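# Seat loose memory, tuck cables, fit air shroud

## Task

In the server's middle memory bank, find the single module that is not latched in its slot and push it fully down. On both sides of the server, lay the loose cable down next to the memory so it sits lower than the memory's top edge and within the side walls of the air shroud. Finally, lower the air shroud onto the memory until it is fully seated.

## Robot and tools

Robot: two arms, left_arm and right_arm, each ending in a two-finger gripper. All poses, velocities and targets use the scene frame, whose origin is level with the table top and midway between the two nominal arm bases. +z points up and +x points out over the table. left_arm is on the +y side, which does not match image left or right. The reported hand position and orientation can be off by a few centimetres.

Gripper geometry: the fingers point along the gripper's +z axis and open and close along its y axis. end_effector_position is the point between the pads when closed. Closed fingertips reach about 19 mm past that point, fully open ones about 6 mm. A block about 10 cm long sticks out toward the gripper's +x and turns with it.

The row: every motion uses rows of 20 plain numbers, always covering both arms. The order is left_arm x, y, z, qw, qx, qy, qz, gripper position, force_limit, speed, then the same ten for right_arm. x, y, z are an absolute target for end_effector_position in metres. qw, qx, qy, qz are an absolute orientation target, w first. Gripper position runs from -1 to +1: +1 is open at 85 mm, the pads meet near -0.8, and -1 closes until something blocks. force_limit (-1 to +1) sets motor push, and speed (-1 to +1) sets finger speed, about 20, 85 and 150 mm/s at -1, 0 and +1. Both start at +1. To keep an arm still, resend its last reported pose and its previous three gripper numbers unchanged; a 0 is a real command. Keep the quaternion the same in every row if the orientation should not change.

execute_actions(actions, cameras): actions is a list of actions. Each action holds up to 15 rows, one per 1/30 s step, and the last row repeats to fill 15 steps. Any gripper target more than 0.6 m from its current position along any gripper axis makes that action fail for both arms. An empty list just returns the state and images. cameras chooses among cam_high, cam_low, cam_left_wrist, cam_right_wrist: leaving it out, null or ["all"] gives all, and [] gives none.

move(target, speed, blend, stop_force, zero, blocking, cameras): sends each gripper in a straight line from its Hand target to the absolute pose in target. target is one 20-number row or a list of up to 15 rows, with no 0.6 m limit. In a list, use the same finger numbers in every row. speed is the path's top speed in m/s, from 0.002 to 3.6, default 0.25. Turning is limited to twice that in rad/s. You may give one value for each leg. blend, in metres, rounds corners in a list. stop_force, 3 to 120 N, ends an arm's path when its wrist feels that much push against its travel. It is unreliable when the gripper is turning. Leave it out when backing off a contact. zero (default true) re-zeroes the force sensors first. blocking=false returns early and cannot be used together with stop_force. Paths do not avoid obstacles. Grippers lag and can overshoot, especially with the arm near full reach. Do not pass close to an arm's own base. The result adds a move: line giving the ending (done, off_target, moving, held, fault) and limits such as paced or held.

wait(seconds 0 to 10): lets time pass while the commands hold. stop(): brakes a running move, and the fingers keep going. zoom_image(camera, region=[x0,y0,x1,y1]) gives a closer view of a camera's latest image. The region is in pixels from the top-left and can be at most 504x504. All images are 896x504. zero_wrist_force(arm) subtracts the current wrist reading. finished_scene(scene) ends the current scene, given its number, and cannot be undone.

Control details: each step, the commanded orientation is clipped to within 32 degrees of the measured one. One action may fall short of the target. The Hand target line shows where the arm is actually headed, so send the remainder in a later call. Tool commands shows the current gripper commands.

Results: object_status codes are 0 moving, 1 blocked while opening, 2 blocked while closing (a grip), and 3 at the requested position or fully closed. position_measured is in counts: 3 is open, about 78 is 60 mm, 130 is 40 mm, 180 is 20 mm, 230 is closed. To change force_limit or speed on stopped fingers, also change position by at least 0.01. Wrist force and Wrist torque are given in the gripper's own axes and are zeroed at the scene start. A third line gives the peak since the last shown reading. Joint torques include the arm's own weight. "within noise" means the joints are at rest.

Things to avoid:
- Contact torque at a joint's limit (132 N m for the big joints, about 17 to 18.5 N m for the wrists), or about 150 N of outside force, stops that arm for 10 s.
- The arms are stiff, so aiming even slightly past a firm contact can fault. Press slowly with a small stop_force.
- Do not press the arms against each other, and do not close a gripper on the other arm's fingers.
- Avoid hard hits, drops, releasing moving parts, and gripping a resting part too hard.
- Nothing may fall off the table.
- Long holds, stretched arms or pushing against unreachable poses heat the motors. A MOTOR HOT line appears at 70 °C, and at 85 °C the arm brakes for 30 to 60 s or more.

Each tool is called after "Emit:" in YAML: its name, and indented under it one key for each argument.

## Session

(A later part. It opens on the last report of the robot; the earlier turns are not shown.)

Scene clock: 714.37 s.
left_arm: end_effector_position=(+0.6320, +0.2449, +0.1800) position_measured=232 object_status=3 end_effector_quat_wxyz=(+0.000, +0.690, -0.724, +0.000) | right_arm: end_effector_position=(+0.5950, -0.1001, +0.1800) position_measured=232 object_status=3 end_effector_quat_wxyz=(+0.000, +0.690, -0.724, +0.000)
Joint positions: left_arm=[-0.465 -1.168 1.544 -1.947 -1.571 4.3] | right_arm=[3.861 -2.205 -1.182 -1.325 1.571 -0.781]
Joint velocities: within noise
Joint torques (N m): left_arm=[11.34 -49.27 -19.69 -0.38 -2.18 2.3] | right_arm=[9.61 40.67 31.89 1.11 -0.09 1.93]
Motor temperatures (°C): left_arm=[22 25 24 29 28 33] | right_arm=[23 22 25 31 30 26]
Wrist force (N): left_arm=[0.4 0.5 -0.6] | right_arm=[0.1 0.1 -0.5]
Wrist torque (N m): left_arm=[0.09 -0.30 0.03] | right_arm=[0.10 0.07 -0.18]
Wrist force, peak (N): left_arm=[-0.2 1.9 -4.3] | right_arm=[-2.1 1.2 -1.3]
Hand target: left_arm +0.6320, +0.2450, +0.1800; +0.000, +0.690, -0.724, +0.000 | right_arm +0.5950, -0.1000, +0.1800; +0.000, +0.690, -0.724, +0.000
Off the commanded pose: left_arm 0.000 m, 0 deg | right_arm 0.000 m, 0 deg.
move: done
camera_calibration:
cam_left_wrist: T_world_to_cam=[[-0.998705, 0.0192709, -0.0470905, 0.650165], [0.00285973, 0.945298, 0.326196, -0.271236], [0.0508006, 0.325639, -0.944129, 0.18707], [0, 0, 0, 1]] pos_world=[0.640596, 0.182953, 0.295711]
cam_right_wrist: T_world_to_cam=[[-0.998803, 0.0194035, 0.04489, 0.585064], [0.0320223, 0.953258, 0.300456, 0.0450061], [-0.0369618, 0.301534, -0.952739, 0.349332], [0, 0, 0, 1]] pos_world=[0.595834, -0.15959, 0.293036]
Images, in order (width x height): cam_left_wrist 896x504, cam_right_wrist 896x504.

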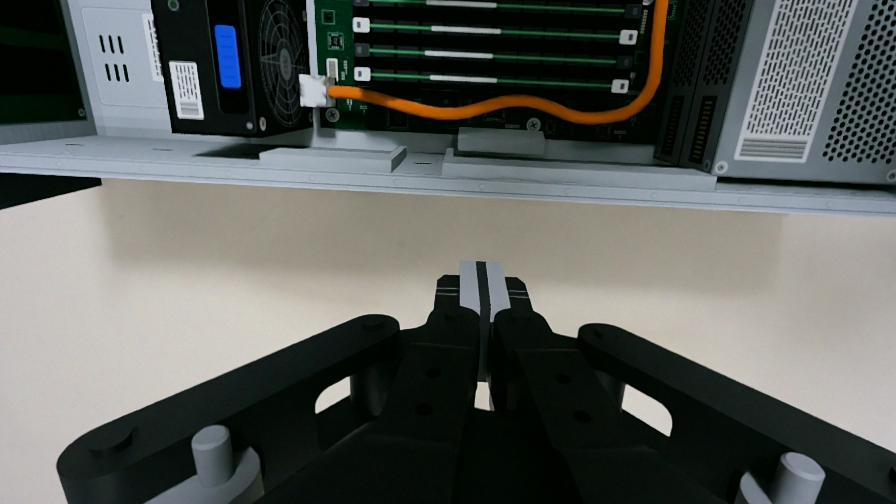

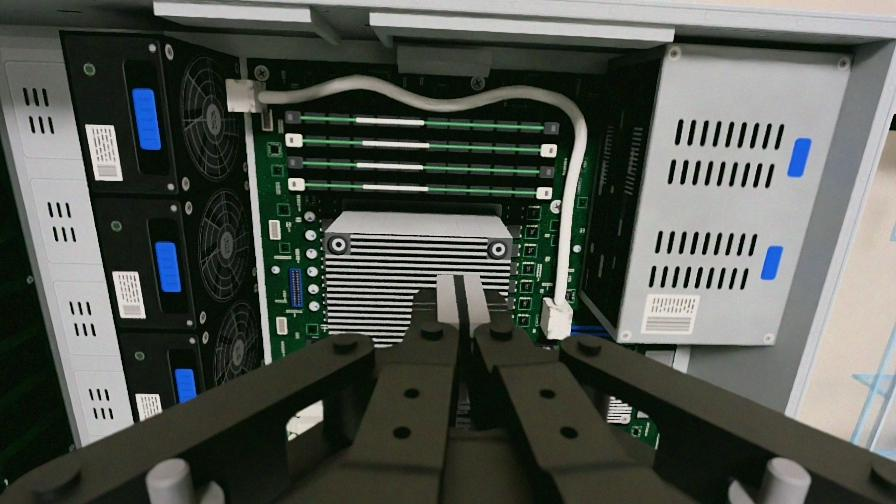

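Emit:
move:
  target: [0.632,0.165,0.16,0,0.69025,-0.72357,0,-1,-0.6,0,0.595,-0.172,0.18,0,0.69025,-0.72357,0,-1,-0.6,0]
  speed: 0.25
  cameras: ["cam_left_wrist","cam_right_wrist"]

Emit:
zoom_image:
  camera: "cam_left_wrist"
  region: [300, 150, 680, 320]

Emit:
zoom_image:
  camera: "cam_right_wrist"
  region: [250, 190, 630, 350]

Scene clock: 723.27 s.
left_arm: end_effector_position=(+0.6320, +0.1652, +0.1601) position_measured=232 object_status=3 end_effector_quat_wxyz=(+0.000, +0.690, -0.724, +0.000) | right_arm: end_effector_position=(+0.5950, -0.1718, +0.1800) position_measured=232 object_status=3 end_effector_quat_wxyz=(+0.000, +0.690, -0.724, +0.000)
Joint positions: left_arm=[-0.573 -1.096 1.492 -1.966 -1.571 4.192] | right_arm=[3.784 -2.119 -1.323 -1.271 1.571 -0.857]
Joint velocities: within noise
Joint torques (N m): left_arm=[-8.96 -32.47 -33.05 -0.51 1.89 -2.58] | right_arm=[-8.3 58.99 12.95 4.97 -1.36 -1.49]
Motor temperatures (°C): left_arm=[22 25 24 29 28 33] | right_arm=[23 22 25 31 30 26]
Wrist force (N): left_arm=[0.5 0.6 -0.9] | right_arm=[0.2 0.3 -0.4]
Wrist torque (N m): left_arm=[0.10 -0.30 0.04] | right_arm=[0.10 0.06 -0.16]
Wrist force, peak (N): left_arm=[2.0 0.6 -0.2] | right_arm=[-1.1 0.2 -0.8]
Hand target: left_arm +0.6320, +0.1650, +0.1600; +0.000, +0.690, -0.724, +0.000 | right_arm +0.5950, -0.1720, +0.1800; +0.000, +0.690, -0.724, +0.000
Off the commanded pose: left_arm 0.000 m, 0 deg | right_arm 0.000 m, 0 deg.
move: done
camera_calibration:
cam_left_wrist: T_world_to_cam=[[-0.998695, 0.0192345, -0.0473158, 0.650824], [0.00275674, 0.94533, 0.326103, -0.189317], [0.0510015, 0.325547, -0.944149, 0.194123], [0, 0, 0, 1]] pos_world=[0.640596, 0.103253, 0.275812]
cam_right_wrist: T_world_to_cam=[[-0.9988, 0.0193741, 0.0449854, 0.586413], [0.032023, 0.953259, 0.300453, 0.113325], [-0.0370618, 0.301533, -0.952735, 0.371106], [0, 0, 0, 1]] pos_world=[0.595834, -0.23129, 0.293137]
Images, in order (width x height): cam_left_wrist 896x504, cam_right_wrist 896x504.

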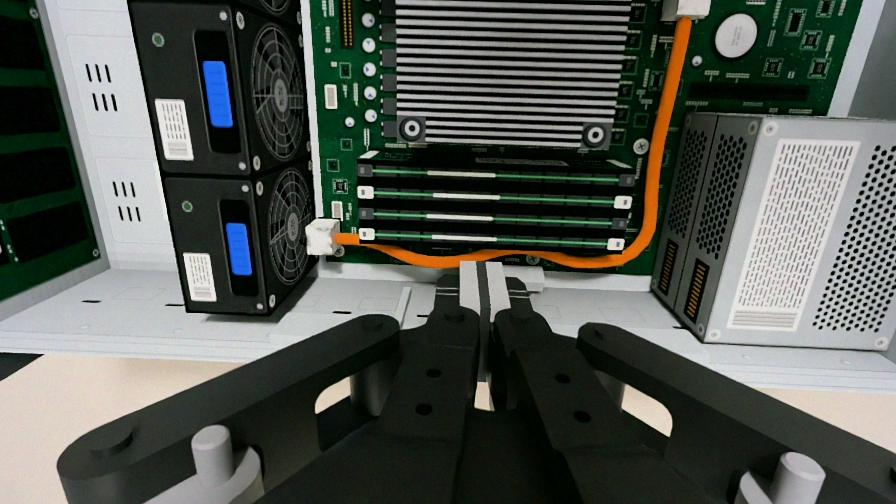

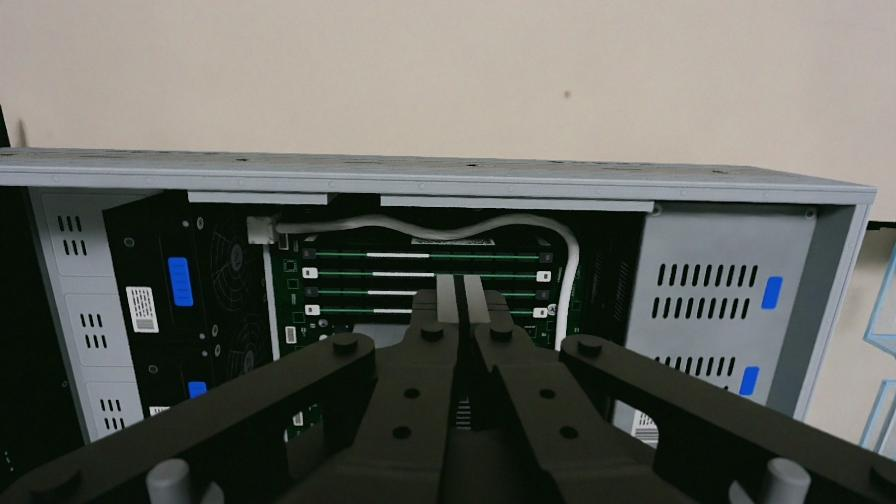

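Scaled by 1.326 from the camera's 896x504 image, which has a finer 1280x720 frame.

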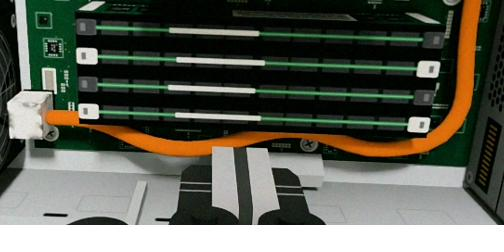

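Scaled by 1.326 from the camera's 896x504 image, which has a finer 1280x720 frame.

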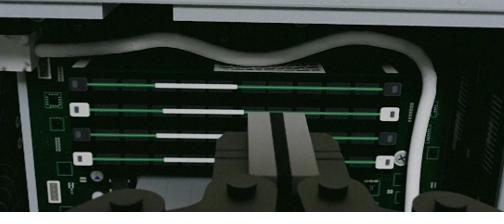

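Emit:
move:
  target:
    - [0.632,0.165,0.24,0,0.69025,-0.72357,0,-1,-0.6,0,0.595,-0.172,0.24,0,0.69025,-0.72357,0,-1,-0.6,0]
    - [0.247,0.212,0.24,0,0.69025,-0.72357,0,-0.165,-0.6,0,0.227,-0.113,0.24,0,0.69025,-0.72357,0,-0.165,-0.6,0]
  speed: 0.25
  blend: [0.04,0]
  cameras: ["cam_left_wrist","cam_right_wrist","cam_high"]

Scene clock: 763.87 s.
left_arm: end_effector_position=(+0.2470, +0.2120, +0.2400) position_measured=150 object_status=0 end_effector_quat_wxyz=(+0.000, +0.690, -0.724, +0.000) | right_arm: end_effector_position=(+0.2270, -0.1130, +0.2400) position_measured=150 object_status=0 end_effector_quat_wxyz=(+0.000, +0.690, -0.724, +0.000)
Joint positions: left_arm=[-1.132 -2.086 2.247 -1.732 -1.571 3.633] | right_arm=[4.382 -1.503 -1.942 -1.268 1.571 -0.26]
Joint velocities: within noise
Joint torques (N m): left_arm=[-8.77 -13.13 -21.48 -0.45 1.85 -2.53] | right_arm=[8.5 32.12 13.93 1.02 -1.86 1.92]
Motor temperatures (°C): left_arm=[22 25 24 29 28 33] | right_arm=[23 22 25 31 30 26]
Wrist force (N): left_arm=[0.3 0.5 -0.9] | right_arm=[-0.4 0.2 -0.1]
Wrist torque (N m): left_arm=[0.09 -0.28 0.04] | right_arm=[0.06 0.11 -0.18]
Wrist force, peak (N): left_arm=[0.6 -0.5 -1.6] | right_arm=[-0.8 2.3 -0.1]
Hand target: left_arm +0.2470, +0.2120, +0.2400; +0.000, +0.690, -0.724, +0.000 | right_arm +0.2270, -0.1130, +0.2400; +0.000, +0.690, -0.724, +0.000
Off the commanded pose: left_arm 0.000 m, 0 deg | right_arm 0.000 m, 0 deg.
move: done
camera_calibration:
cam_left_wrist: T_world_to_cam=[[-0.998705, 0.0192709, -0.0470905, 0.269128], [0.00285973, 0.945298, 0.326196, -0.258639], [0.0508006, 0.325639, -0.944129, 0.274084], [0, 0, 0, 1]] pos_world=[0.255596, 0.150053, 0.355811]
cam_right_wrist: T_world_to_cam=[[-0.9988, 0.0193741, 0.0449854, 0.215016], [0.032023, 0.953259, 0.300453, 0.051031], [-0.0370618, 0.301533, -0.952735, 0.396901], [0, 0, 0, 1]] pos_world=[0.227834, -0.17249, 0.353137]
Images, in order (width x height): cam_high 896x504, cam_left_wrist 896x504, cam_right_wrist 896x504.

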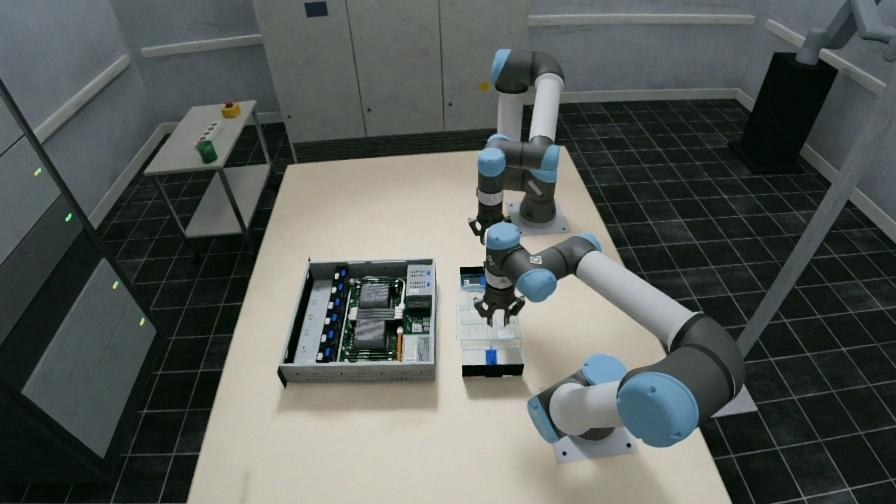

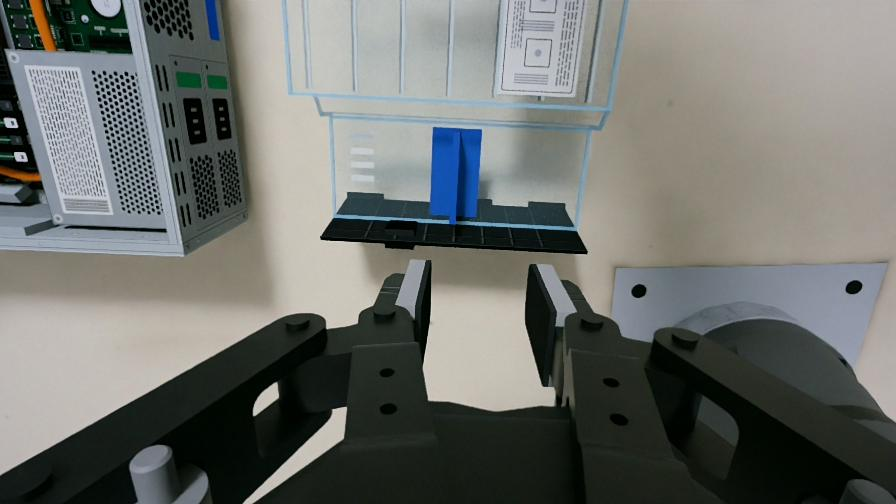

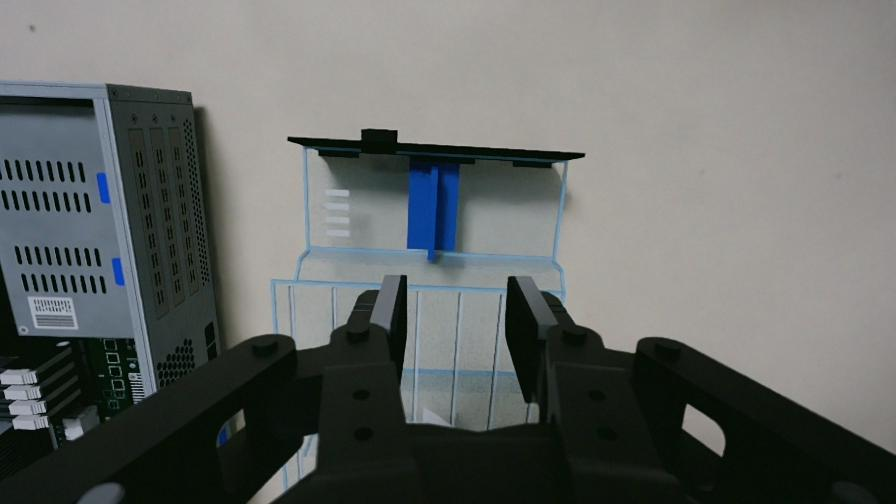

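Emit:
zoom_image:
  camera: "cam_left_wrist"
  region: [310, 90, 610, 260]

Emit:
zoom_image:
  camera: "cam_right_wrist"
  region: [270, 110, 600, 300]

Scaled by 1.680 from the camera's 896x504 image, which has a finer 1280x720 frame.

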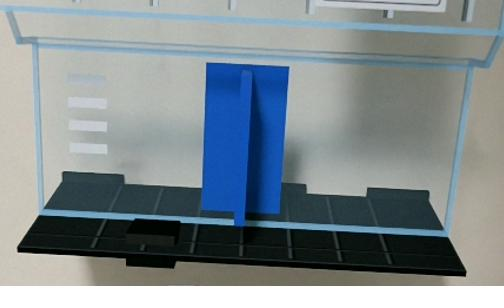

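Scaled by 1.527 from the camera's 896x504 image, which has a finer 1280x720 frame.

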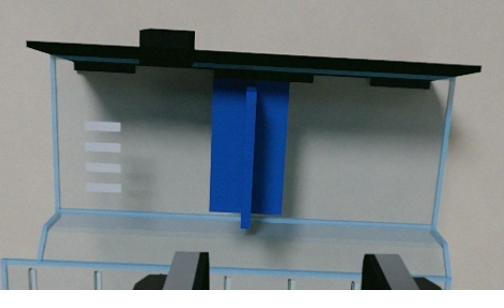

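Emit:
move:
  target: [0.262,0.199,0.14,0,0.69025,-0.72357,0,-0.165,-0.6,0,0.232,-0.109,0.14,0,0.69025,-0.72357,0,-0.165,-0.6,0]
  speed: 0.15
  cameras: ["cam_left_wrist","cam_right_wrist"]

Emit:
zoom_image:
  camera: "cam_left_wrist"
  region: [300, 60, 660, 290]

Emit:
zoom_image:
  camera: "cam_right_wrist"
  region: [270, 60, 630, 300]

Scene clock: 825.83 s.
left_arm: end_effector_position=(+0.2620, +0.1990, +0.1401) position_measured=150 object_status=3 end_effector_quat_wxyz=(+0.000, +0.690, -0.724, +0.000) | right_arm: end_effector_position=(+0.2320, -0.1090, +0.1401) position_measured=150 object_status=3 end_effector_quat_wxyz=(+0.000, +0.690, -0.724, +0.000)
Joint positions: left_arm=[-1.105 -1.91 2.427 -2.088 -1.571 3.66] | right_arm=[4.374 -1.63 -2.099 -0.984 1.571 -0.267]
Joint velocities: within noise
Joint torques (N m): left_arm=[11.72 0.13 -17.76 -5.56 -1.92 2.13] | right_arm=[-7.89 13.01 10.23 4.69 -1.45 -1.34]
Motor temperatures (°C): left_arm=[22 25 24 29 28 33] | right_arm=[23 22 25 31 30 26]
Wrist force (N): left_arm=[0.4 0.7 -0.6] | right_arm=[-0.4 0.0 -0.2]
Wrist torque (N m): left_arm=[0.12 -0.29 0.03] | right_arm=[0.06 0.11 -0.20]
Wrist force, peak (N): left_arm=[0.4 0.6 -2.3] | right_arm=[-0.5 0.3 -1.4]
Hand target: left_arm +0.2620, +0.1990, +0.1400; +0.000, +0.690, -0.724, +0.000 | right_arm +0.2320, -0.1090, +0.1400; +0.000, +0.690, -0.724, +0.000
Off the commanded pose: left_arm 0.000 m, 0 deg | right_arm 0.000 m, 0 deg.
move: done
camera_calibration:
cam_left_wrist: T_world_to_cam=[[-0.998705, 0.0192709, -0.0470905, 0.27965], [0.00285973, 0.945298, 0.326196, -0.213774], [0.0508006, 0.325639, -0.944129, 0.183142], [0, 0, 0, 1]] pos_world=[0.270596, 0.137053, 0.255811]
cam_right_wrist: T_world_to_cam=[[-0.9988, 0.0193741, 0.0449854, 0.224432], [0.032023, 0.953259, 0.300453, 0.0771032], [-0.0370618, 0.301533, -0.952735, 0.300607], [0, 0, 0, 1]] pos_world=[0.232834, -0.16849, 0.253137]
Images, in order (width x height): cam_left_wrist 896x504, cam_right_wrist 896x504.

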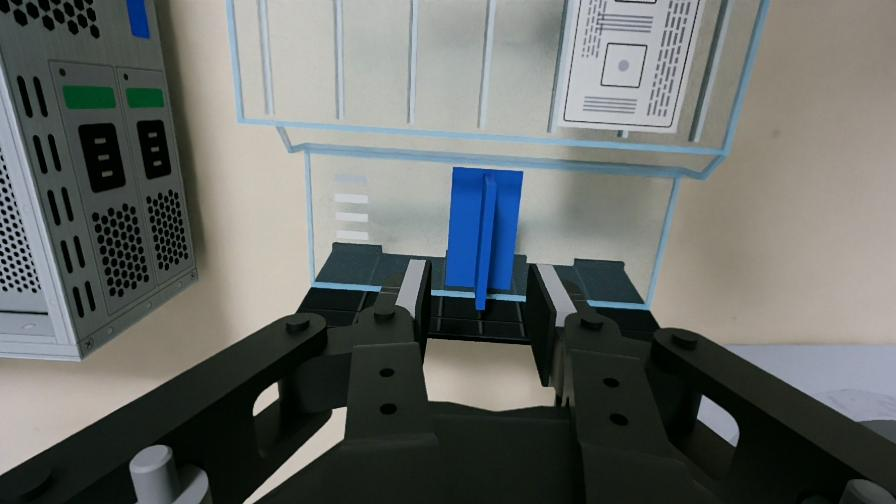

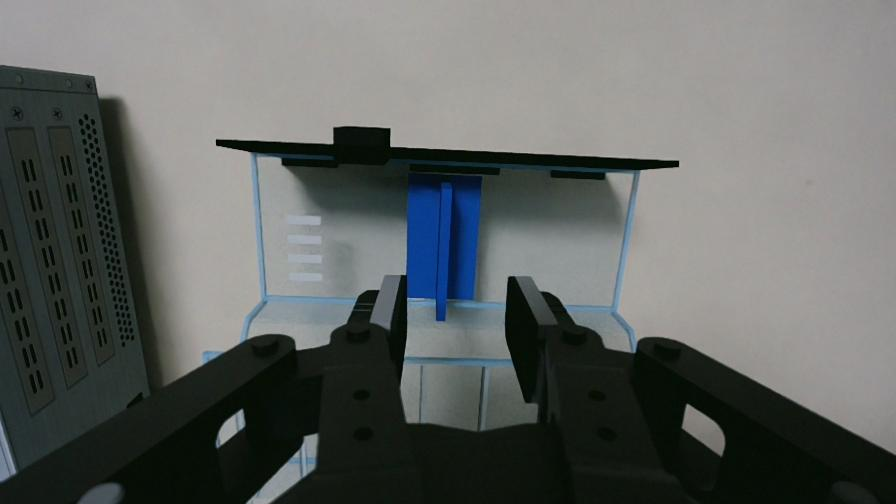

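Scaled by 1.400 from the camera's 896x504 image, which has a finer 1280x720 frame.

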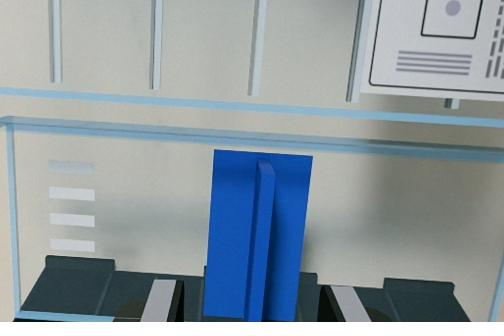

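Scaled by 1.400 from the camera's 896x504 image, which has a finer 1280x720 frame.

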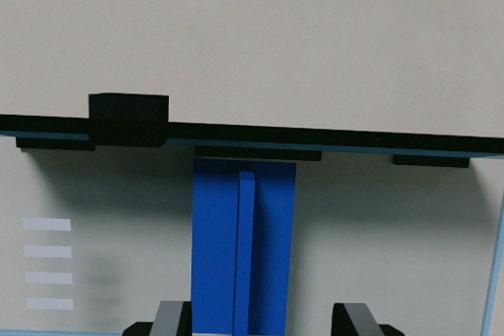

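Emit:
move:
  target: [0.259,0.200,0.098,0,0.69025,-0.72357,0,-0.165,-0.6,0,0.235,-0.108,0.098,0,0.69025,-0.72357,0,-0.165,-0.6,0]
  speed: 0.08
  cameras: ["cam_left_wrist","cam_right_wrist"]

Emit:
zoom_image:
  camera: "cam_left_wrist"
  region: [360, 100, 600, 340]

Emit:
zoom_image:
  camera: "cam_right_wrist"
  region: [340, 100, 580, 340]

Scene clock: 902.67 s.
left_arm: end_effector_position=(+0.2590, +0.2000, +0.0981) position_measured=150 object_status=3 end_effector_quat_wxyz=(+0.000, +0.690, -0.724, +0.000) end_effector_velocity=(+0.000, -0.001, -0.001) end_effector_angular_velocity=(-0.001, -0.001, -0.001) | right_arm: end_effector_position=(+0.2350, -0.1080, +0.0981) position_measured=150 object_status=3 end_effector_quat_wxyz=(+0.000, +0.690, -0.724, +0.000)
Joint positions: left_arm=[-1.112 -1.831 2.508 -2.248 -1.571 3.653] | right_arm=[4.368 -1.706 -2.147 -0.859 1.571 -0.273]
Joint velocities: left_arm=[-0.002 0.003 0.001 -0.005 0 0] | right_arm=[within noise]
Joint torques (N m): left_arm=[-6.45 1.8 -16.07 -5.39 1.59 -1.79] | right_arm=[-7.79 14.15 8.65 4.77 1.95 -1.65]
Motor temperatures (°C): left_arm=[22 25 24 29 28 33] | right_arm=[23 22 25 31 30 26]
Wrist force (N): left_arm=[0.6 0.2 -0.4] | right_arm=[-0.3 0.0 -0.4]
Wrist torque (N m): left_arm=[0.04 -0.31 0.03] | right_arm=[0.05 0.13 -0.16]
Wrist force, peak (N): left_arm=[0.8 0.5 -1.1] | right_arm=[-0.5 0.2 -0.7]
Hand target: left_arm +0.2590, +0.2000, +0.0980; +0.000, +0.690, -0.724, +0.000 | right_arm +0.2350, -0.1080, +0.0980; +0.000, +0.690, -0.724, +0.000
Off the commanded pose: left_arm 0.000 m, 0 deg | right_arm 0.000 m, 0 deg.
move: done
camera_calibration:
cam_left_wrist: T_world_to_cam=[[-0.998705, 0.0192709, -0.0470905, 0.274657], [0.00285973, 0.945298, 0.326196, -0.20101], [0.0508006, 0.325639, -0.944129, 0.143316], [0, 0, 0, 1]] pos_world=[0.267596, 0.138053, 0.213811]
cam_right_wrist: T_world_to_cam=[[-0.9988, 0.0193741, 0.0449854, 0.229298], [0.032023, 0.953259, 0.300453, 0.0886729], [-0.0370618, 0.301533, -0.952735, 0.260401], [0, 0, 0, 1]] pos_world=[0.235834, -0.16749, 0.211137]
Images, in order (width x height): cam_left_wrist 896x504, cam_right_wrist 896x504.

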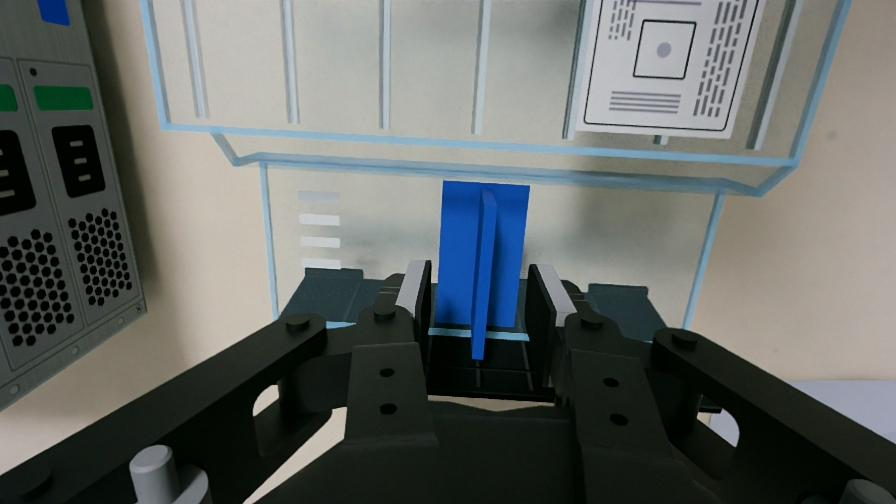

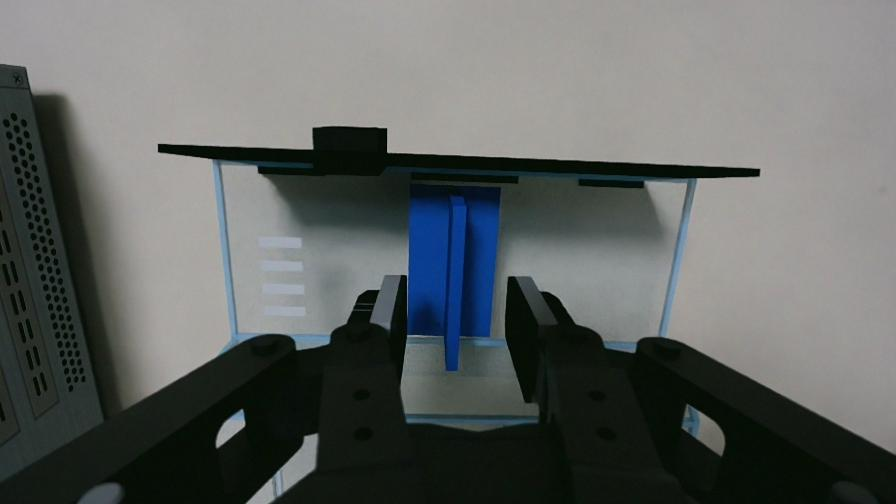

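Scaled by 2.100 from the camera's 896x504 image, which has a finer 1280x720 frame.

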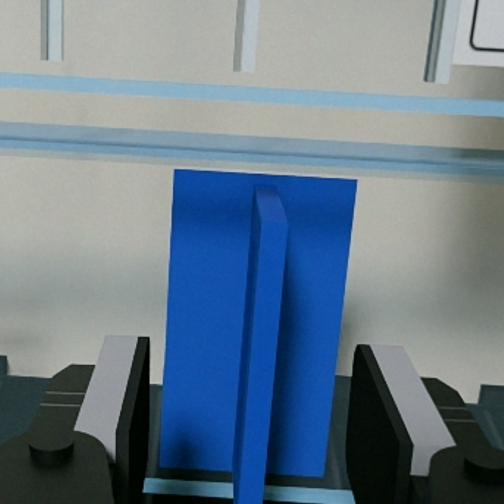

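Scaled by 2.100 from the camera's 896x504 image, which has a finer 1280x720 frame.

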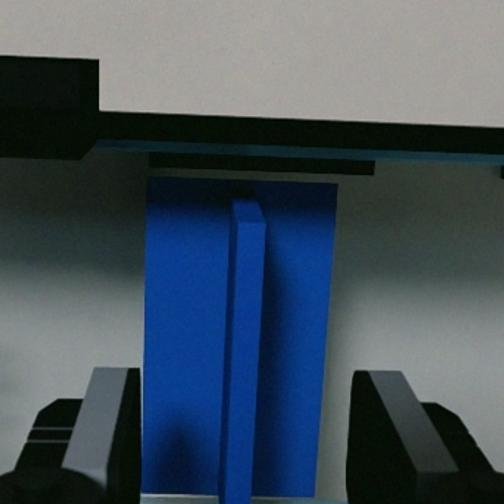

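Emit:
move:
  target: [0.2565,0.2007,0.0980,0,0.69025,-0.72357,0,-0.165,-0.6,0,0.2366,-0.1091,0.0980,0,0.69025,-0.72357,0,-0.165,-0.6,0]
  speed: 0.05
  cameras: []

Emit:
move:
  target: [0.2565,0.2007,0.0707,0,0.69025,-0.72357,0,-0.165,-0.6,0,0.2366,-0.1091,0.0708,0,0.69025,-0.72357,0,-0.165,-0.6,0]
  speed: 0.02
  stop_force: 6
  cameras: ["cam_left_wrist","cam_right_wrist"]

Scene clock: 935.80 s.
left_arm: end_effector_position=(+0.2566, +0.2007, +0.0980) position_measured=150 object_status=3 end_effector_quat_wxyz=(+0.000, +0.690, -0.724, +0.000) | right_arm: end_effector_position=(+0.2365, -0.1091, +0.0980) position_measured=150 object_status=3 end_effector_quat_wxyz=(+0.000, +0.690, -0.724, +0.000)
Joint positions: left_arm=[-1.119 -1.838 2.513 -2.245 -1.571 3.646] | right_arm=[4.365 -1.706 -2.147 -0.859 1.571 -0.277]
Joint velocities: within noise
Joint torques (N m): left_arm=[-9.48 -21.71 -15.11 -0.51 0.33 -2.53] | right_arm=[-7.38 14.66 15.75 4.34 1.82 -1.45]
Motor temperatures (°C): left_arm=[22 25 24 29 28 33] | right_arm=[23 22 25 31 30 26]
Wrist force (N): left_arm=[0.2 0.5 -0.6] | right_arm=[-0.3 -0.2 -0.1]
Wrist torque (N m): left_arm=[0.09 -0.25 0.04] | right_arm=[0.01 0.13 -0.16]
Wrist force, peak (N): left_arm=[0.5 0.5 -1.1] | right_arm=[-0.7 -0.3 -0.5]
Hand target: left_arm +0.2565, +0.2007, +0.0980; +0.000, +0.690, -0.724, +0.000 | right_arm +0.2366, -0.1091, +0.0980; +0.000, +0.690, -0.724, +0.000
Off the commanded pose: left_arm 0.000 m, 0 deg | right_arm 0.000 m, 0 deg.
move: done
No camera images: "cameras" was empty.

Scene clock: 938.23 s.
left_arm: end_effector_position=(+0.2565, +0.2007, +0.0707) position_measured=150 object_status=3 end_effector_quat_wxyz=(+0.000, +0.690, -0.724, +0.000) | right_arm: end_effector_position=(+0.2366, -0.1091, +0.0708) position_measured=150 object_status=3 end_effector_quat_wxyz=(+0.000, +0.690, -0.724, +0.000)
Joint positions: left_arm=[-1.119 -1.763 2.557 -2.364 -1.571 3.646] | right_arm=[4.364 -1.759 -2.177 -0.776 1.571 -0.277]
Joint velocities: within noise
Joint torques (N m): left_arm=[9.47 -1.63 -14.12 -5.16 -0.1 1.55] | right_arm=[-7.47 16.02 8.26 4.66 1.94 -1.7]
Motor temperatures (°C): left_arm=[22 25 24 29 28 33] | right_arm=[23 22 25 31 30 26]
Wrist force (N): left_arm=[0.5 0.6 -0.4] | right_arm=[-0.1 0.2 -0.4]
Wrist torque (N m): left_arm=[0.11 -0.29 0.03] | right_arm=[0.10 0.08 -0.18]
Wrist force, peak (N): left_arm=[0.9 0.4 -0.6] | right_arm=[-0.5 -0.5 -0.4]
Hand target: left_arm +0.2565, +0.2007, +0.0707; +0.000, +0.690, -0.724, +0.000 | right_arm +0.2366, -0.1091, +0.0708; +0.000, +0.690, -0.724, +0.000
Off the commanded pose: left_arm 0.000 m, 0 deg | right_arm 0.000 m, 0 deg.
move: done
camera_calibration:
cam_left_wrist: T_world_to_cam=[[-0.998705, 0.0192709, -0.0470905, 0.270861], [0.00285973, 0.945298, 0.326196, -0.19276], [0.0508006, 0.325639, -0.944129, 0.11744], [0, 0, 0, 1]] pos_world=[0.265096, 0.138753, 0.186511]
cam_right_wrist: T_world_to_cam=[[-0.9988, 0.0193741, 0.0449854, 0.232141], [0.032023, 0.953259, 0.300453, 0.0978425], [-0.0370618, 0.301533, -0.952735, 0.234878], [0, 0, 0, 1]] pos_world=[0.237434, -0.16859, 0.183937]
Images, in order (width x height): cam_left_wrist 896x504, cam_right_wrist 896x504.

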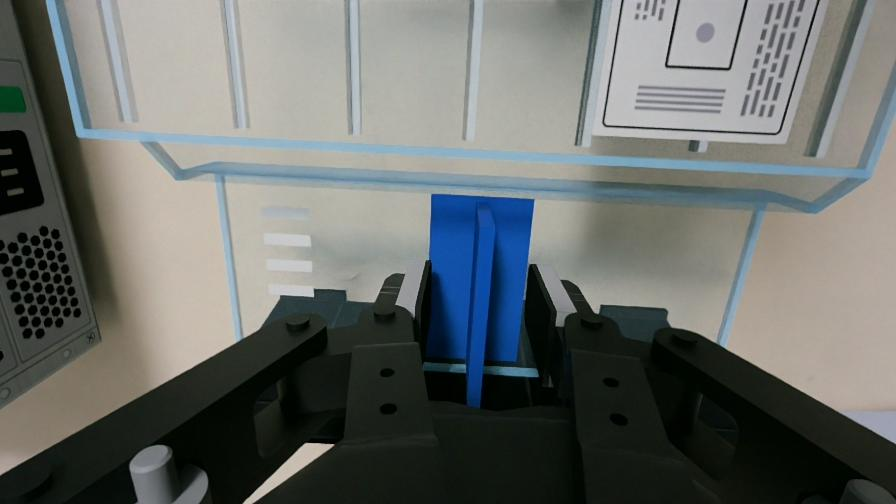

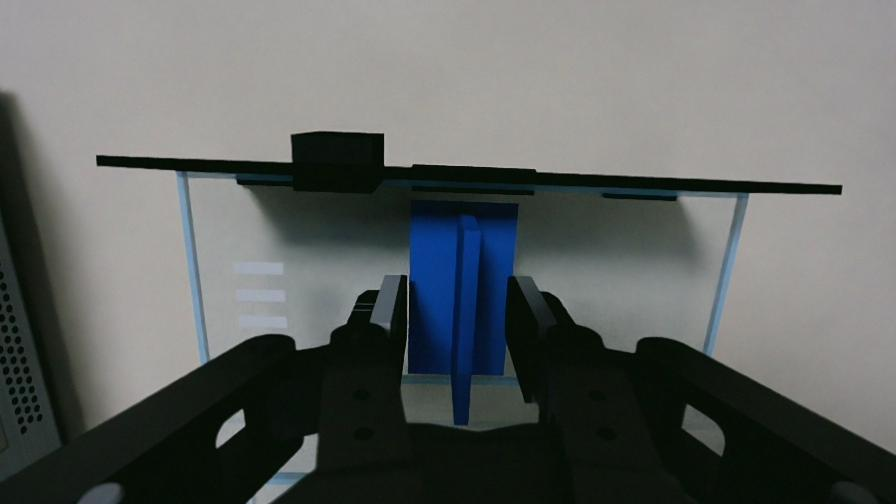

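Emit:
move:
  target: [0.2565,0.2007,0.0707,0,0.69025,-0.72357,0,-1,-0.6,-1,0.2366,-0.1091,0.0708,0,0.69025,-0.72357,0,-1,-0.6,-1]
  speed: 0.02
  cameras: []

Emit:
wait:
  seconds: 1
  cameras: []

Scene clock: 948.10 s.
left_arm: end_effector_position=(+0.2565, +0.2007, +0.0707) position_measured=221 object_status=0 end_effector_quat_wxyz=(+0.000, +0.690, -0.724, +0.000) | right_arm: end_effector_position=(+0.2366, -0.1091, +0.0708) position_measured=221 object_status=0 end_effector_quat_wxyz=(+0.000, +0.690, -0.724, +0.000)
Joint positions: left_arm=[-1.119 -1.763 2.557 -2.364 -1.571 3.646] | right_arm=[4.364 -1.759 -2.177 -0.776 1.571 -0.277]
Joint velocities: within noise
Joint torques (N m): left_arm=[10.35 -1.8 -19.9 -2.17 -0.74 1.6] | right_arm=[-7.19 16.1 13.86 1.44 1.79 -1.46]
Motor temperatures (°C): left_arm=[22 25 24 29 28 33] | right_arm=[23 22 25 31 30 26]
Wrist force (N): left_arm=[6.1 2.4 -1.3] | right_arm=[-5.7 -1.9 1.3]
Wrist torque (N m): left_arm=[0.34 -0.40 0.24] | right_arm=[-0.04 0.02 0.13]
Wrist force, peak (N): left_arm=[7.4 1.6 -0.3] | right_arm=[-6.1 -2.7 1.1]
Hand target: left_arm +0.2565, +0.2007, +0.0707; +0.000, +0.690, -0.724, +0.000 | right_arm +0.2366, -0.1091, +0.0708; +0.000, +0.690, -0.724, +0.000
Off the commanded pose: left_arm 0.000 m, 0 deg | right_arm 0.000 m, 0 deg.
move: done
No camera images: "cameras" was empty.

Scene clock: 949.10 s.
left_arm: end_effector_position=(+0.2565, +0.2007, +0.0707) position_measured=221 object_status=2 end_effector_quat_wxyz=(+0.000, +0.690, -0.724, +0.000) | right_arm: end_effector_position=(+0.2366, -0.1091, +0.0708) position_measured=221 object_status=2 end_effector_quat_wxyz=(+0.000, +0.690, -0.724, +0.000)
Joint positions: left_arm=[-1.119 -1.763 2.557 -2.364 -1.571 3.646] | right_arm=[4.364 -1.759 -2.177 -0.776 1.571 -0.277]
Joint velocities: within noise
Joint torques (N m): left_arm=[10.23 -1.6 -21.33 0.6 2.92 1.71] | right_arm=[-6.72 16.87 15.58 0.24 1.36 -1.48]
Motor temperatures (°C): left_arm=[22 25 24 29 28 33] | right_arm=[23 22 25 31 30 26]
Wrist force (N): left_arm=[6.6 1.6 -1.1] | right_arm=[-5.9 -1.8 1.1]
Wrist torque (N m): left_arm=[0.29 -0.37 0.24] | right_arm=[-0.02 0.01 0.12]
Wrist force, peak (N): left_arm=[7.0 2.3 -1.6] | right_arm=[-6.0 -1.5 1.8]
Hand target: left_arm +0.2565, +0.2007, +0.0707; +0.000, +0.690, -0.724, +0.000 | right_arm +0.2366, -0.1091, +0.0708; +0.000, +0.690, -0.724, +0.000
Tool commands: left_gripper/position=-1.0 left_gripper/force_limit=-0.6 left_gripper/speed=-1.0 right_gripper/position=-1.0 right_gripper/force_limit=-0.6 right_gripper/speed=-1.0
Off the commanded pose: left_arm 0.000 m, 0 deg | right_arm 0.000 m, 0 deg.
wait: 1.00 s; at rest by 0.17 s
No camera images: "cameras" was empty.

Emit:
move:
  target:
    - [0.2565,0.2007,0.2290,0,0.69025,-0.72357,0,-1,-0.6,-1,0.2366,-0.1091,0.2291,0,0.69025,-0.72357,0,-1,-0.6,-1]
    - [0.6204,0.1687,0.2290,0,0.69025,-0.72357,0,-1,-0.6,-1,0.6005,-0.1412,0.2291,0,0.69025,-0.72357,0,-1,-0.6,-1]
  speed: [0.08,0.15]
  cameras: ["cam_left_wrist","cam_right_wrist"]

Scene clock: 964.47 s.
left_arm: end_effector_position=(+0.6203, +0.1687, +0.2290) position_measured=221 object_status=2 end_effector_quat_wxyz=(+0.000, +0.690, -0.724, +0.000) | right_arm: end_effector_position=(+0.6004, -0.1412, +0.2291) position_measured=221 object_status=2 end_effector_quat_wxyz=(+0.000, +0.690, -0.724, +0.000)
Joint positions: left_arm=[-0.578 -1.176 1.424 -1.819 -1.571 4.187] | right_arm=[3.813 -2.138 -1.163 -1.411 1.571 -0.829]
Joint velocities: within noise
Joint torques (N m): left_arm=[11.16 -33.78 -36.37 -0.9 -2.16 1.86] | right_arm=[-5.18 38.57 32.53 0.66 2.78 -2.12]
Motor temperatures (°C): left_arm=[22 25 24 29 28 33] | right_arm=[23 21 25 31 30 26]
Wrist force (N): left_arm=[-1.1 2.6 2.3] | right_arm=[1.8 -2.5 0.2]
Wrist torque (N m): left_arm=[0.08 -0.40 0.46] | right_arm=[-0.03 -0.26 0.19]
Wrist force, peak (N): left_arm=[12.7 3.3 1.4] | right_arm=[-12.0 -2.3 1.7]
Hand target: left_arm +0.6204, +0.1687, +0.2290; +0.000, +0.690, -0.724, +0.000 | right_arm +0.6005, -0.1412, +0.2291; +0.000, +0.690, -0.724, +0.000
Off the commanded pose: left_arm 0.000 m, 0 deg | right_arm 0.000 m, 0 deg.
move: done
camera_calibration:
cam_left_wrist: T_world_to_cam=[[-0.9987, 0.0192058, -0.0472186, 0.64231], [0.00275645, 0.945299, 0.326192, -0.215122], [0.0509005, 0.325638, -0.944123, 0.258771], [0, 0, 0, 1]] pos_world=[0.628896, 0.106753, 0.344811]
cam_right_wrist: T_world_to_cam=[[-0.998804, 0.0194012, 0.0448893, 0.589046], [0.0320199, 0.953258, 0.300456, 0.0692311], [-0.0369619, 0.301534, -0.952739, 0.408799], [0, 0, 0, 1]] pos_world=[0.601234, -0.20069, 0.342236]
Images, in order (width x height): cam_left_wrist 896x504, cam_right_wrist 896x504.

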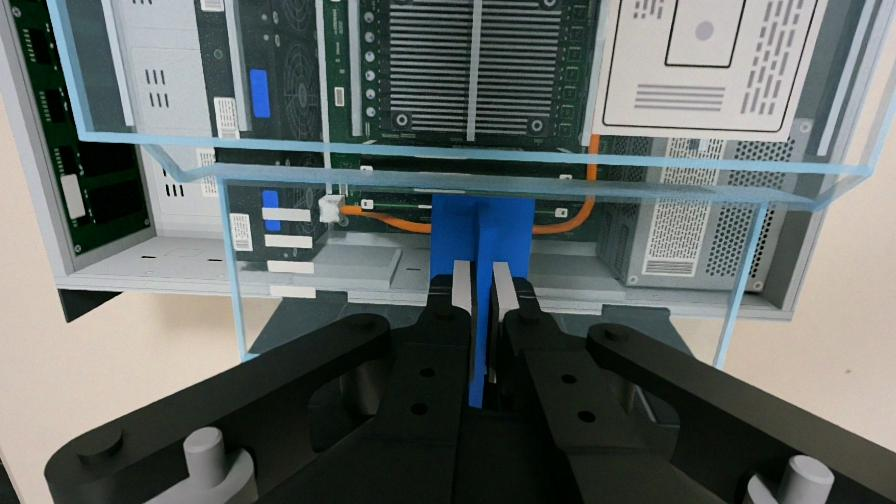

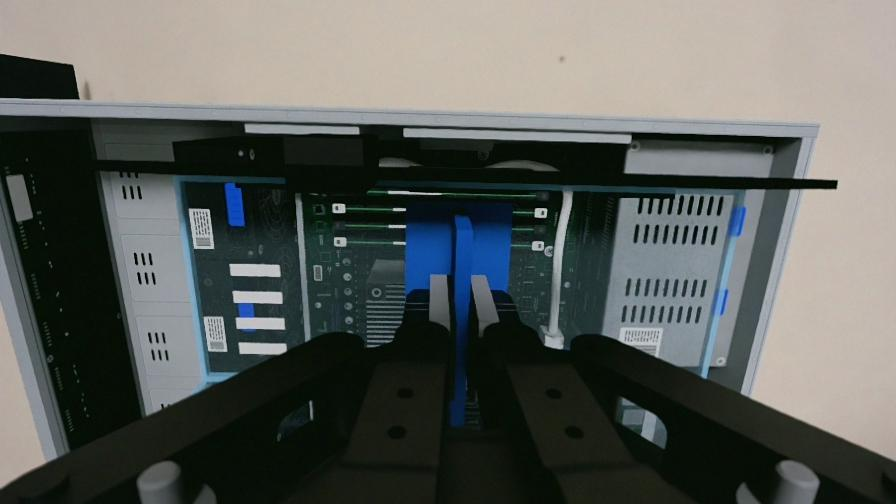

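Emit:
move:
  target: [0.6204,0.1687,0.1999,0,0.69025,-0.72357,0,-1,-0.6,-1,0.6005,-0.1412,0.2000,0,0.69025,-0.72357,0,-1,-0.6,-1]
  speed: 0.06
  cameras: ["cam_left_wrist","cam_right_wrist"]

Emit:
zoom_image:
  camera: "cam_left_wrist"
  region: [320, 150, 640, 330]

Emit:
zoom_image:
  camera: "cam_right_wrist"
  region: [270, 140, 590, 320]

Scene clock: 974.87 s.
left_arm: end_effector_position=(+0.6204, +0.1687, +0.2000) position_measured=221 object_status=2 end_effector_quat_wxyz=(+0.000, +0.690, -0.724, +0.000) end_effector_velocity=(+0.000, +0.000, +0.000) end_effector_angular_velocity=(-0.002, -0.002, +0.001) | right_arm: end_effector_position=(+0.6005, -0.1412, +0.2001) position_measured=221 object_status=2 end_effector_quat_wxyz=(+0.000, +0.690, -0.724, +0.000)
Joint positions: left_arm=[-0.578 -1.156 1.473 -1.887 -1.571 4.187] | right_arm=[3.813 -2.153 -1.215 -1.345 1.571 -0.829]
Joint velocities: left_arm=[0.001 0 0.002 -0.005 0 0] | right_arm=[within noise]
Joint torques (N m): left_arm=[10.58 -34 -19.83 -6.67 -1.13 1.72] | right_arm=[-5.03 39.03 12.59 4.44 1 -1.94]
Motor temperatures (°C): left_arm=[22 25 24 29 28 33] | right_arm=[23 21 25 31 30 26]
Wrist force (N): left_arm=[-1.0 3.0 2.6] | right_arm=[1.6 -2.5 0.1]
Wrist torque (N m): left_arm=[0.12 -0.40 0.45] | right_arm=[-0.01 -0.26 0.16]
Wrist force, peak (N): left_arm=[0.6 3.2 3.5] | right_arm=[1.5 -3.0 -0.1]
Hand target: left_arm +0.6204, +0.1687, +0.1999; +0.000, +0.690, -0.724, +0.000 | right_arm +0.6005, -0.1412, +0.2000; +0.000, +0.690, -0.724, +0.000
Off the commanded pose: left_arm 0.000 m, 0 deg | right_arm 0.000 m, 0 deg.
move: done
camera_calibration:
cam_left_wrist: T_world_to_cam=[[-0.998705, 0.0192676, -0.0470916, 0.640996], [0.00285627, 0.945298, 0.326196, -0.205726], [0.0508006, 0.325639, -0.944129, 0.23145], [0, 0, 0, 1]] pos_world=[0.628996, 0.106753, 0.315811]
cam_right_wrist: T_world_to_cam=[[-0.9988, 0.0193719, 0.0449847, 0.590409], [0.0320206, 0.953259, 0.300453, 0.0779418], [-0.0370618, 0.301533, -0.952735, 0.381233], [0, 0, 0, 1]] pos_world=[0.601334, -0.20069, 0.313236]
Images, in order (width x height): cam_left_wrist 896x504, cam_right_wrist 896x504.

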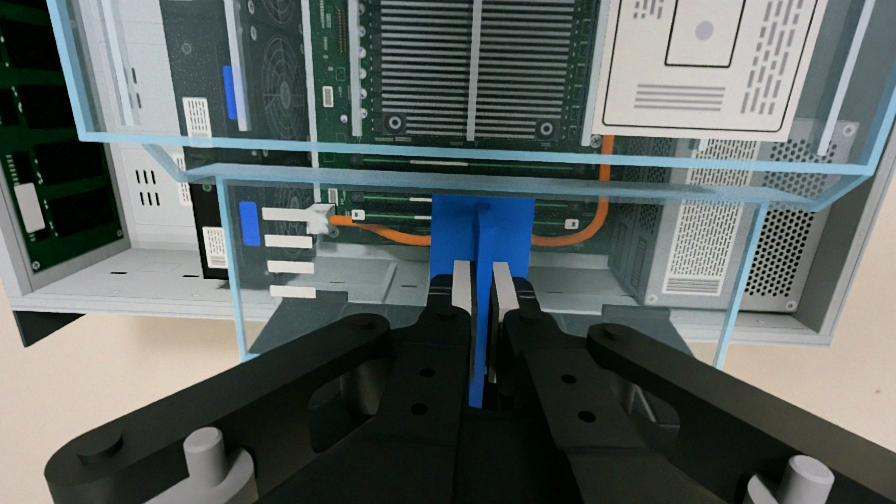

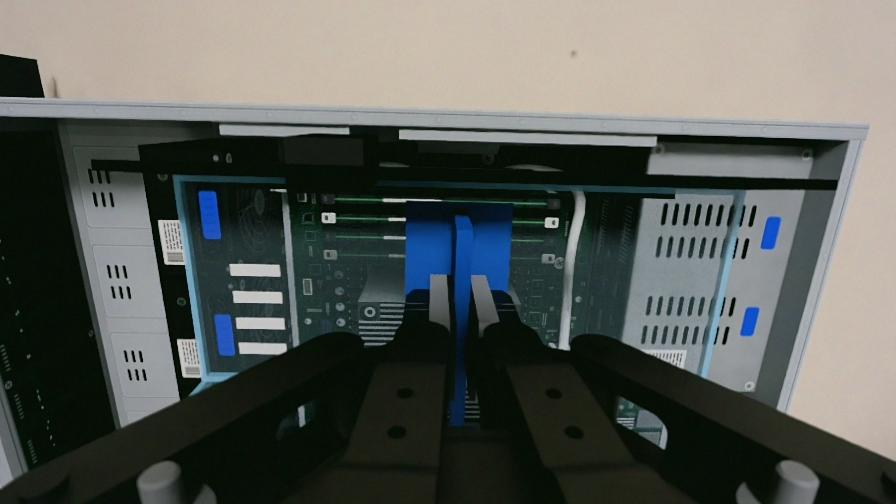

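Scaled by 1.575 from the camera's 896x504 image, which has a finer 1280x720 frame.

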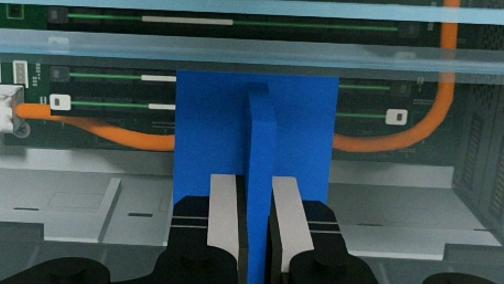

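Scaled by 1.575 from the camera's 896x504 image, which has a finer 1280x720 frame.

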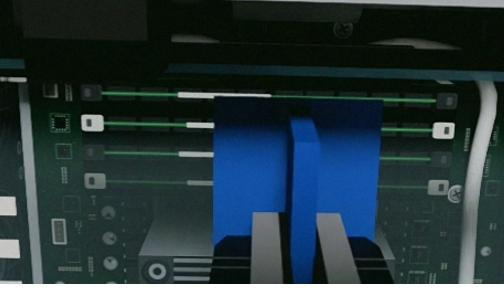

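Emit:
move:
  target:
    - [0.6201,0.1662,0.1958,-0.012712,0.690145,-0.723460,-0.011958,-1,-0.6,-1,0.6002,-0.1435,0.1850,-0.012712,0.690145,-0.723460,-0.011958,-1,-0.6,-1]
    - [0.6201,0.1662,0.1358,-0.012712,0.690145,-0.723460,-0.011958,-1,-0.6,-1,0.6002,-0.1435,0.1250,-0.012712,0.690145,-0.723460,-0.011958,-1,-0.6,-1]
  speed: [0.03,0.05]
  cameras: ["cam_left_wrist","cam_right_wrist"]

Scene clock: 1014.43 s.
left_arm: end_effector_position=(+0.6201, +0.1662, +0.1360) position_measured=221 object_status=2 end_effector_quat_wxyz=(-0.013, +0.690, -0.723, -0.012) | right_arm: end_effector_position=(+0.6002, -0.1435, +0.1252) position_measured=221 object_status=2 end_effector_quat_wxyz=(-0.013, +0.690, -0.723, -0.012)
Joint positions: left_arm=[-0.593 -1.093 1.55 -2.01 -1.541 4.171] | right_arm=[3.801 -2.197 -1.35 -1.142 1.597 -0.84]
Joint velocities: within noise
Joint torques (N m): left_arm=[-5.32 -36.14 -21.11 -6.83 1.73 -2.29] | right_arm=[-4.97 39.15 10.93 4.51 1.38 -2.01]
Motor temperatures (°C): left_arm=[22 25 24 29 28 33] | right_arm=[23 21 25 31 30 26]
Wrist force (N): left_arm=[-0.7 2.7 2.9] | right_arm=[1.5 -2.1 0.0]
Wrist torque (N m): left_arm=[0.14 -0.50 0.33] | right_arm=[-0.03 -0.27 0.16]
Wrist force, peak (N): left_arm=[0.7 2.7 3.6] | right_arm=[1.4 -3.0 -0.1]
Hand target: left_arm +0.6201, +0.1662, +0.1358; -0.013, +0.690, -0.723, -0.012 | right_arm +0.6002, -0.1435, +0.1250; -0.013, +0.690, -0.723, -0.012
Off the commanded pose: left_arm 0.000 m, 0 deg | right_arm 0.000 m, 0 deg.
move: done
camera_calibration:
cam_left_wrist: T_world_to_cam=[[-0.998613, 0.0208933, -0.0483202, 0.637592], [0.00216078, 0.933364, 0.358924, -0.184465], [0.0525994, 0.358322, -0.932115, 0.16364], [0, 0, 0, 1]] pos_world=[0.628499, 0.100216, 0.249549]
cam_right_wrist: T_world_to_cam=[[-0.998884, 0.0178127, 0.0437388, 0.593527], [0.03141, 0.942185, 0.333617, 0.0972956], [-0.0352674, 0.334619, -0.941693, 0.312755], [0, 0, 0, 1]] pos_world=[0.600839, -0.206897, 0.2361]
Images, in order (width x height): cam_left_wrist 896x504, cam_right_wrist 896x504.

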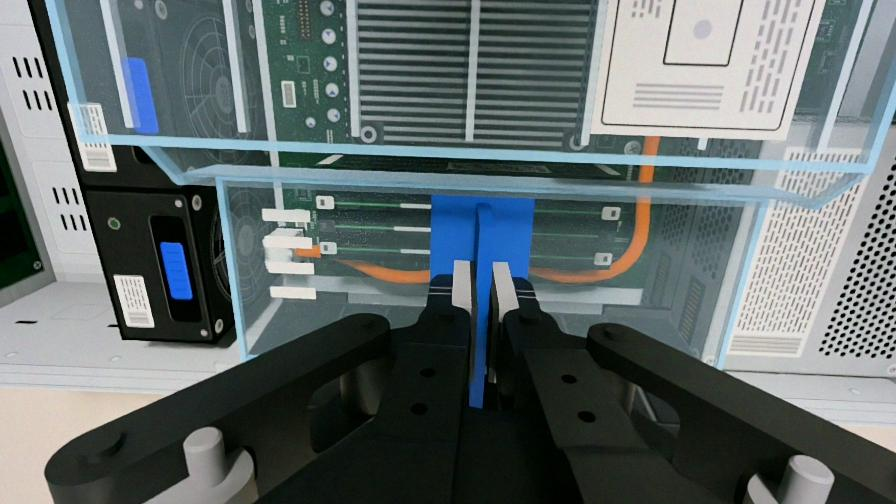

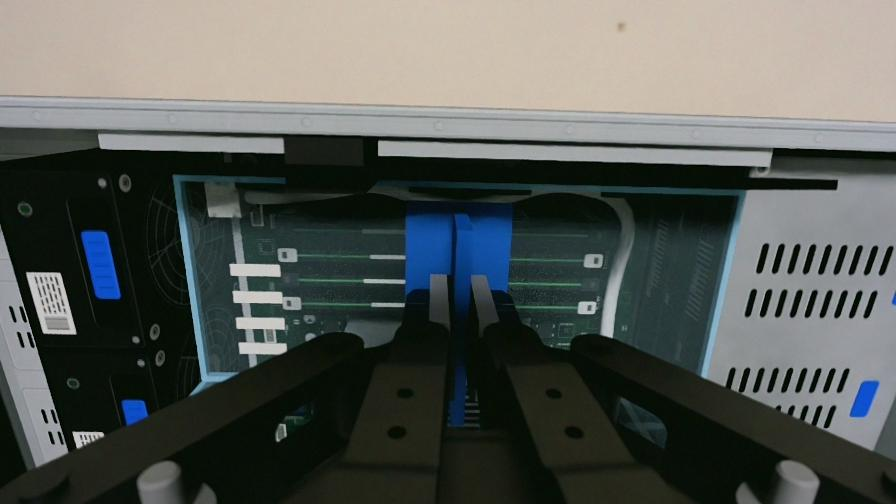

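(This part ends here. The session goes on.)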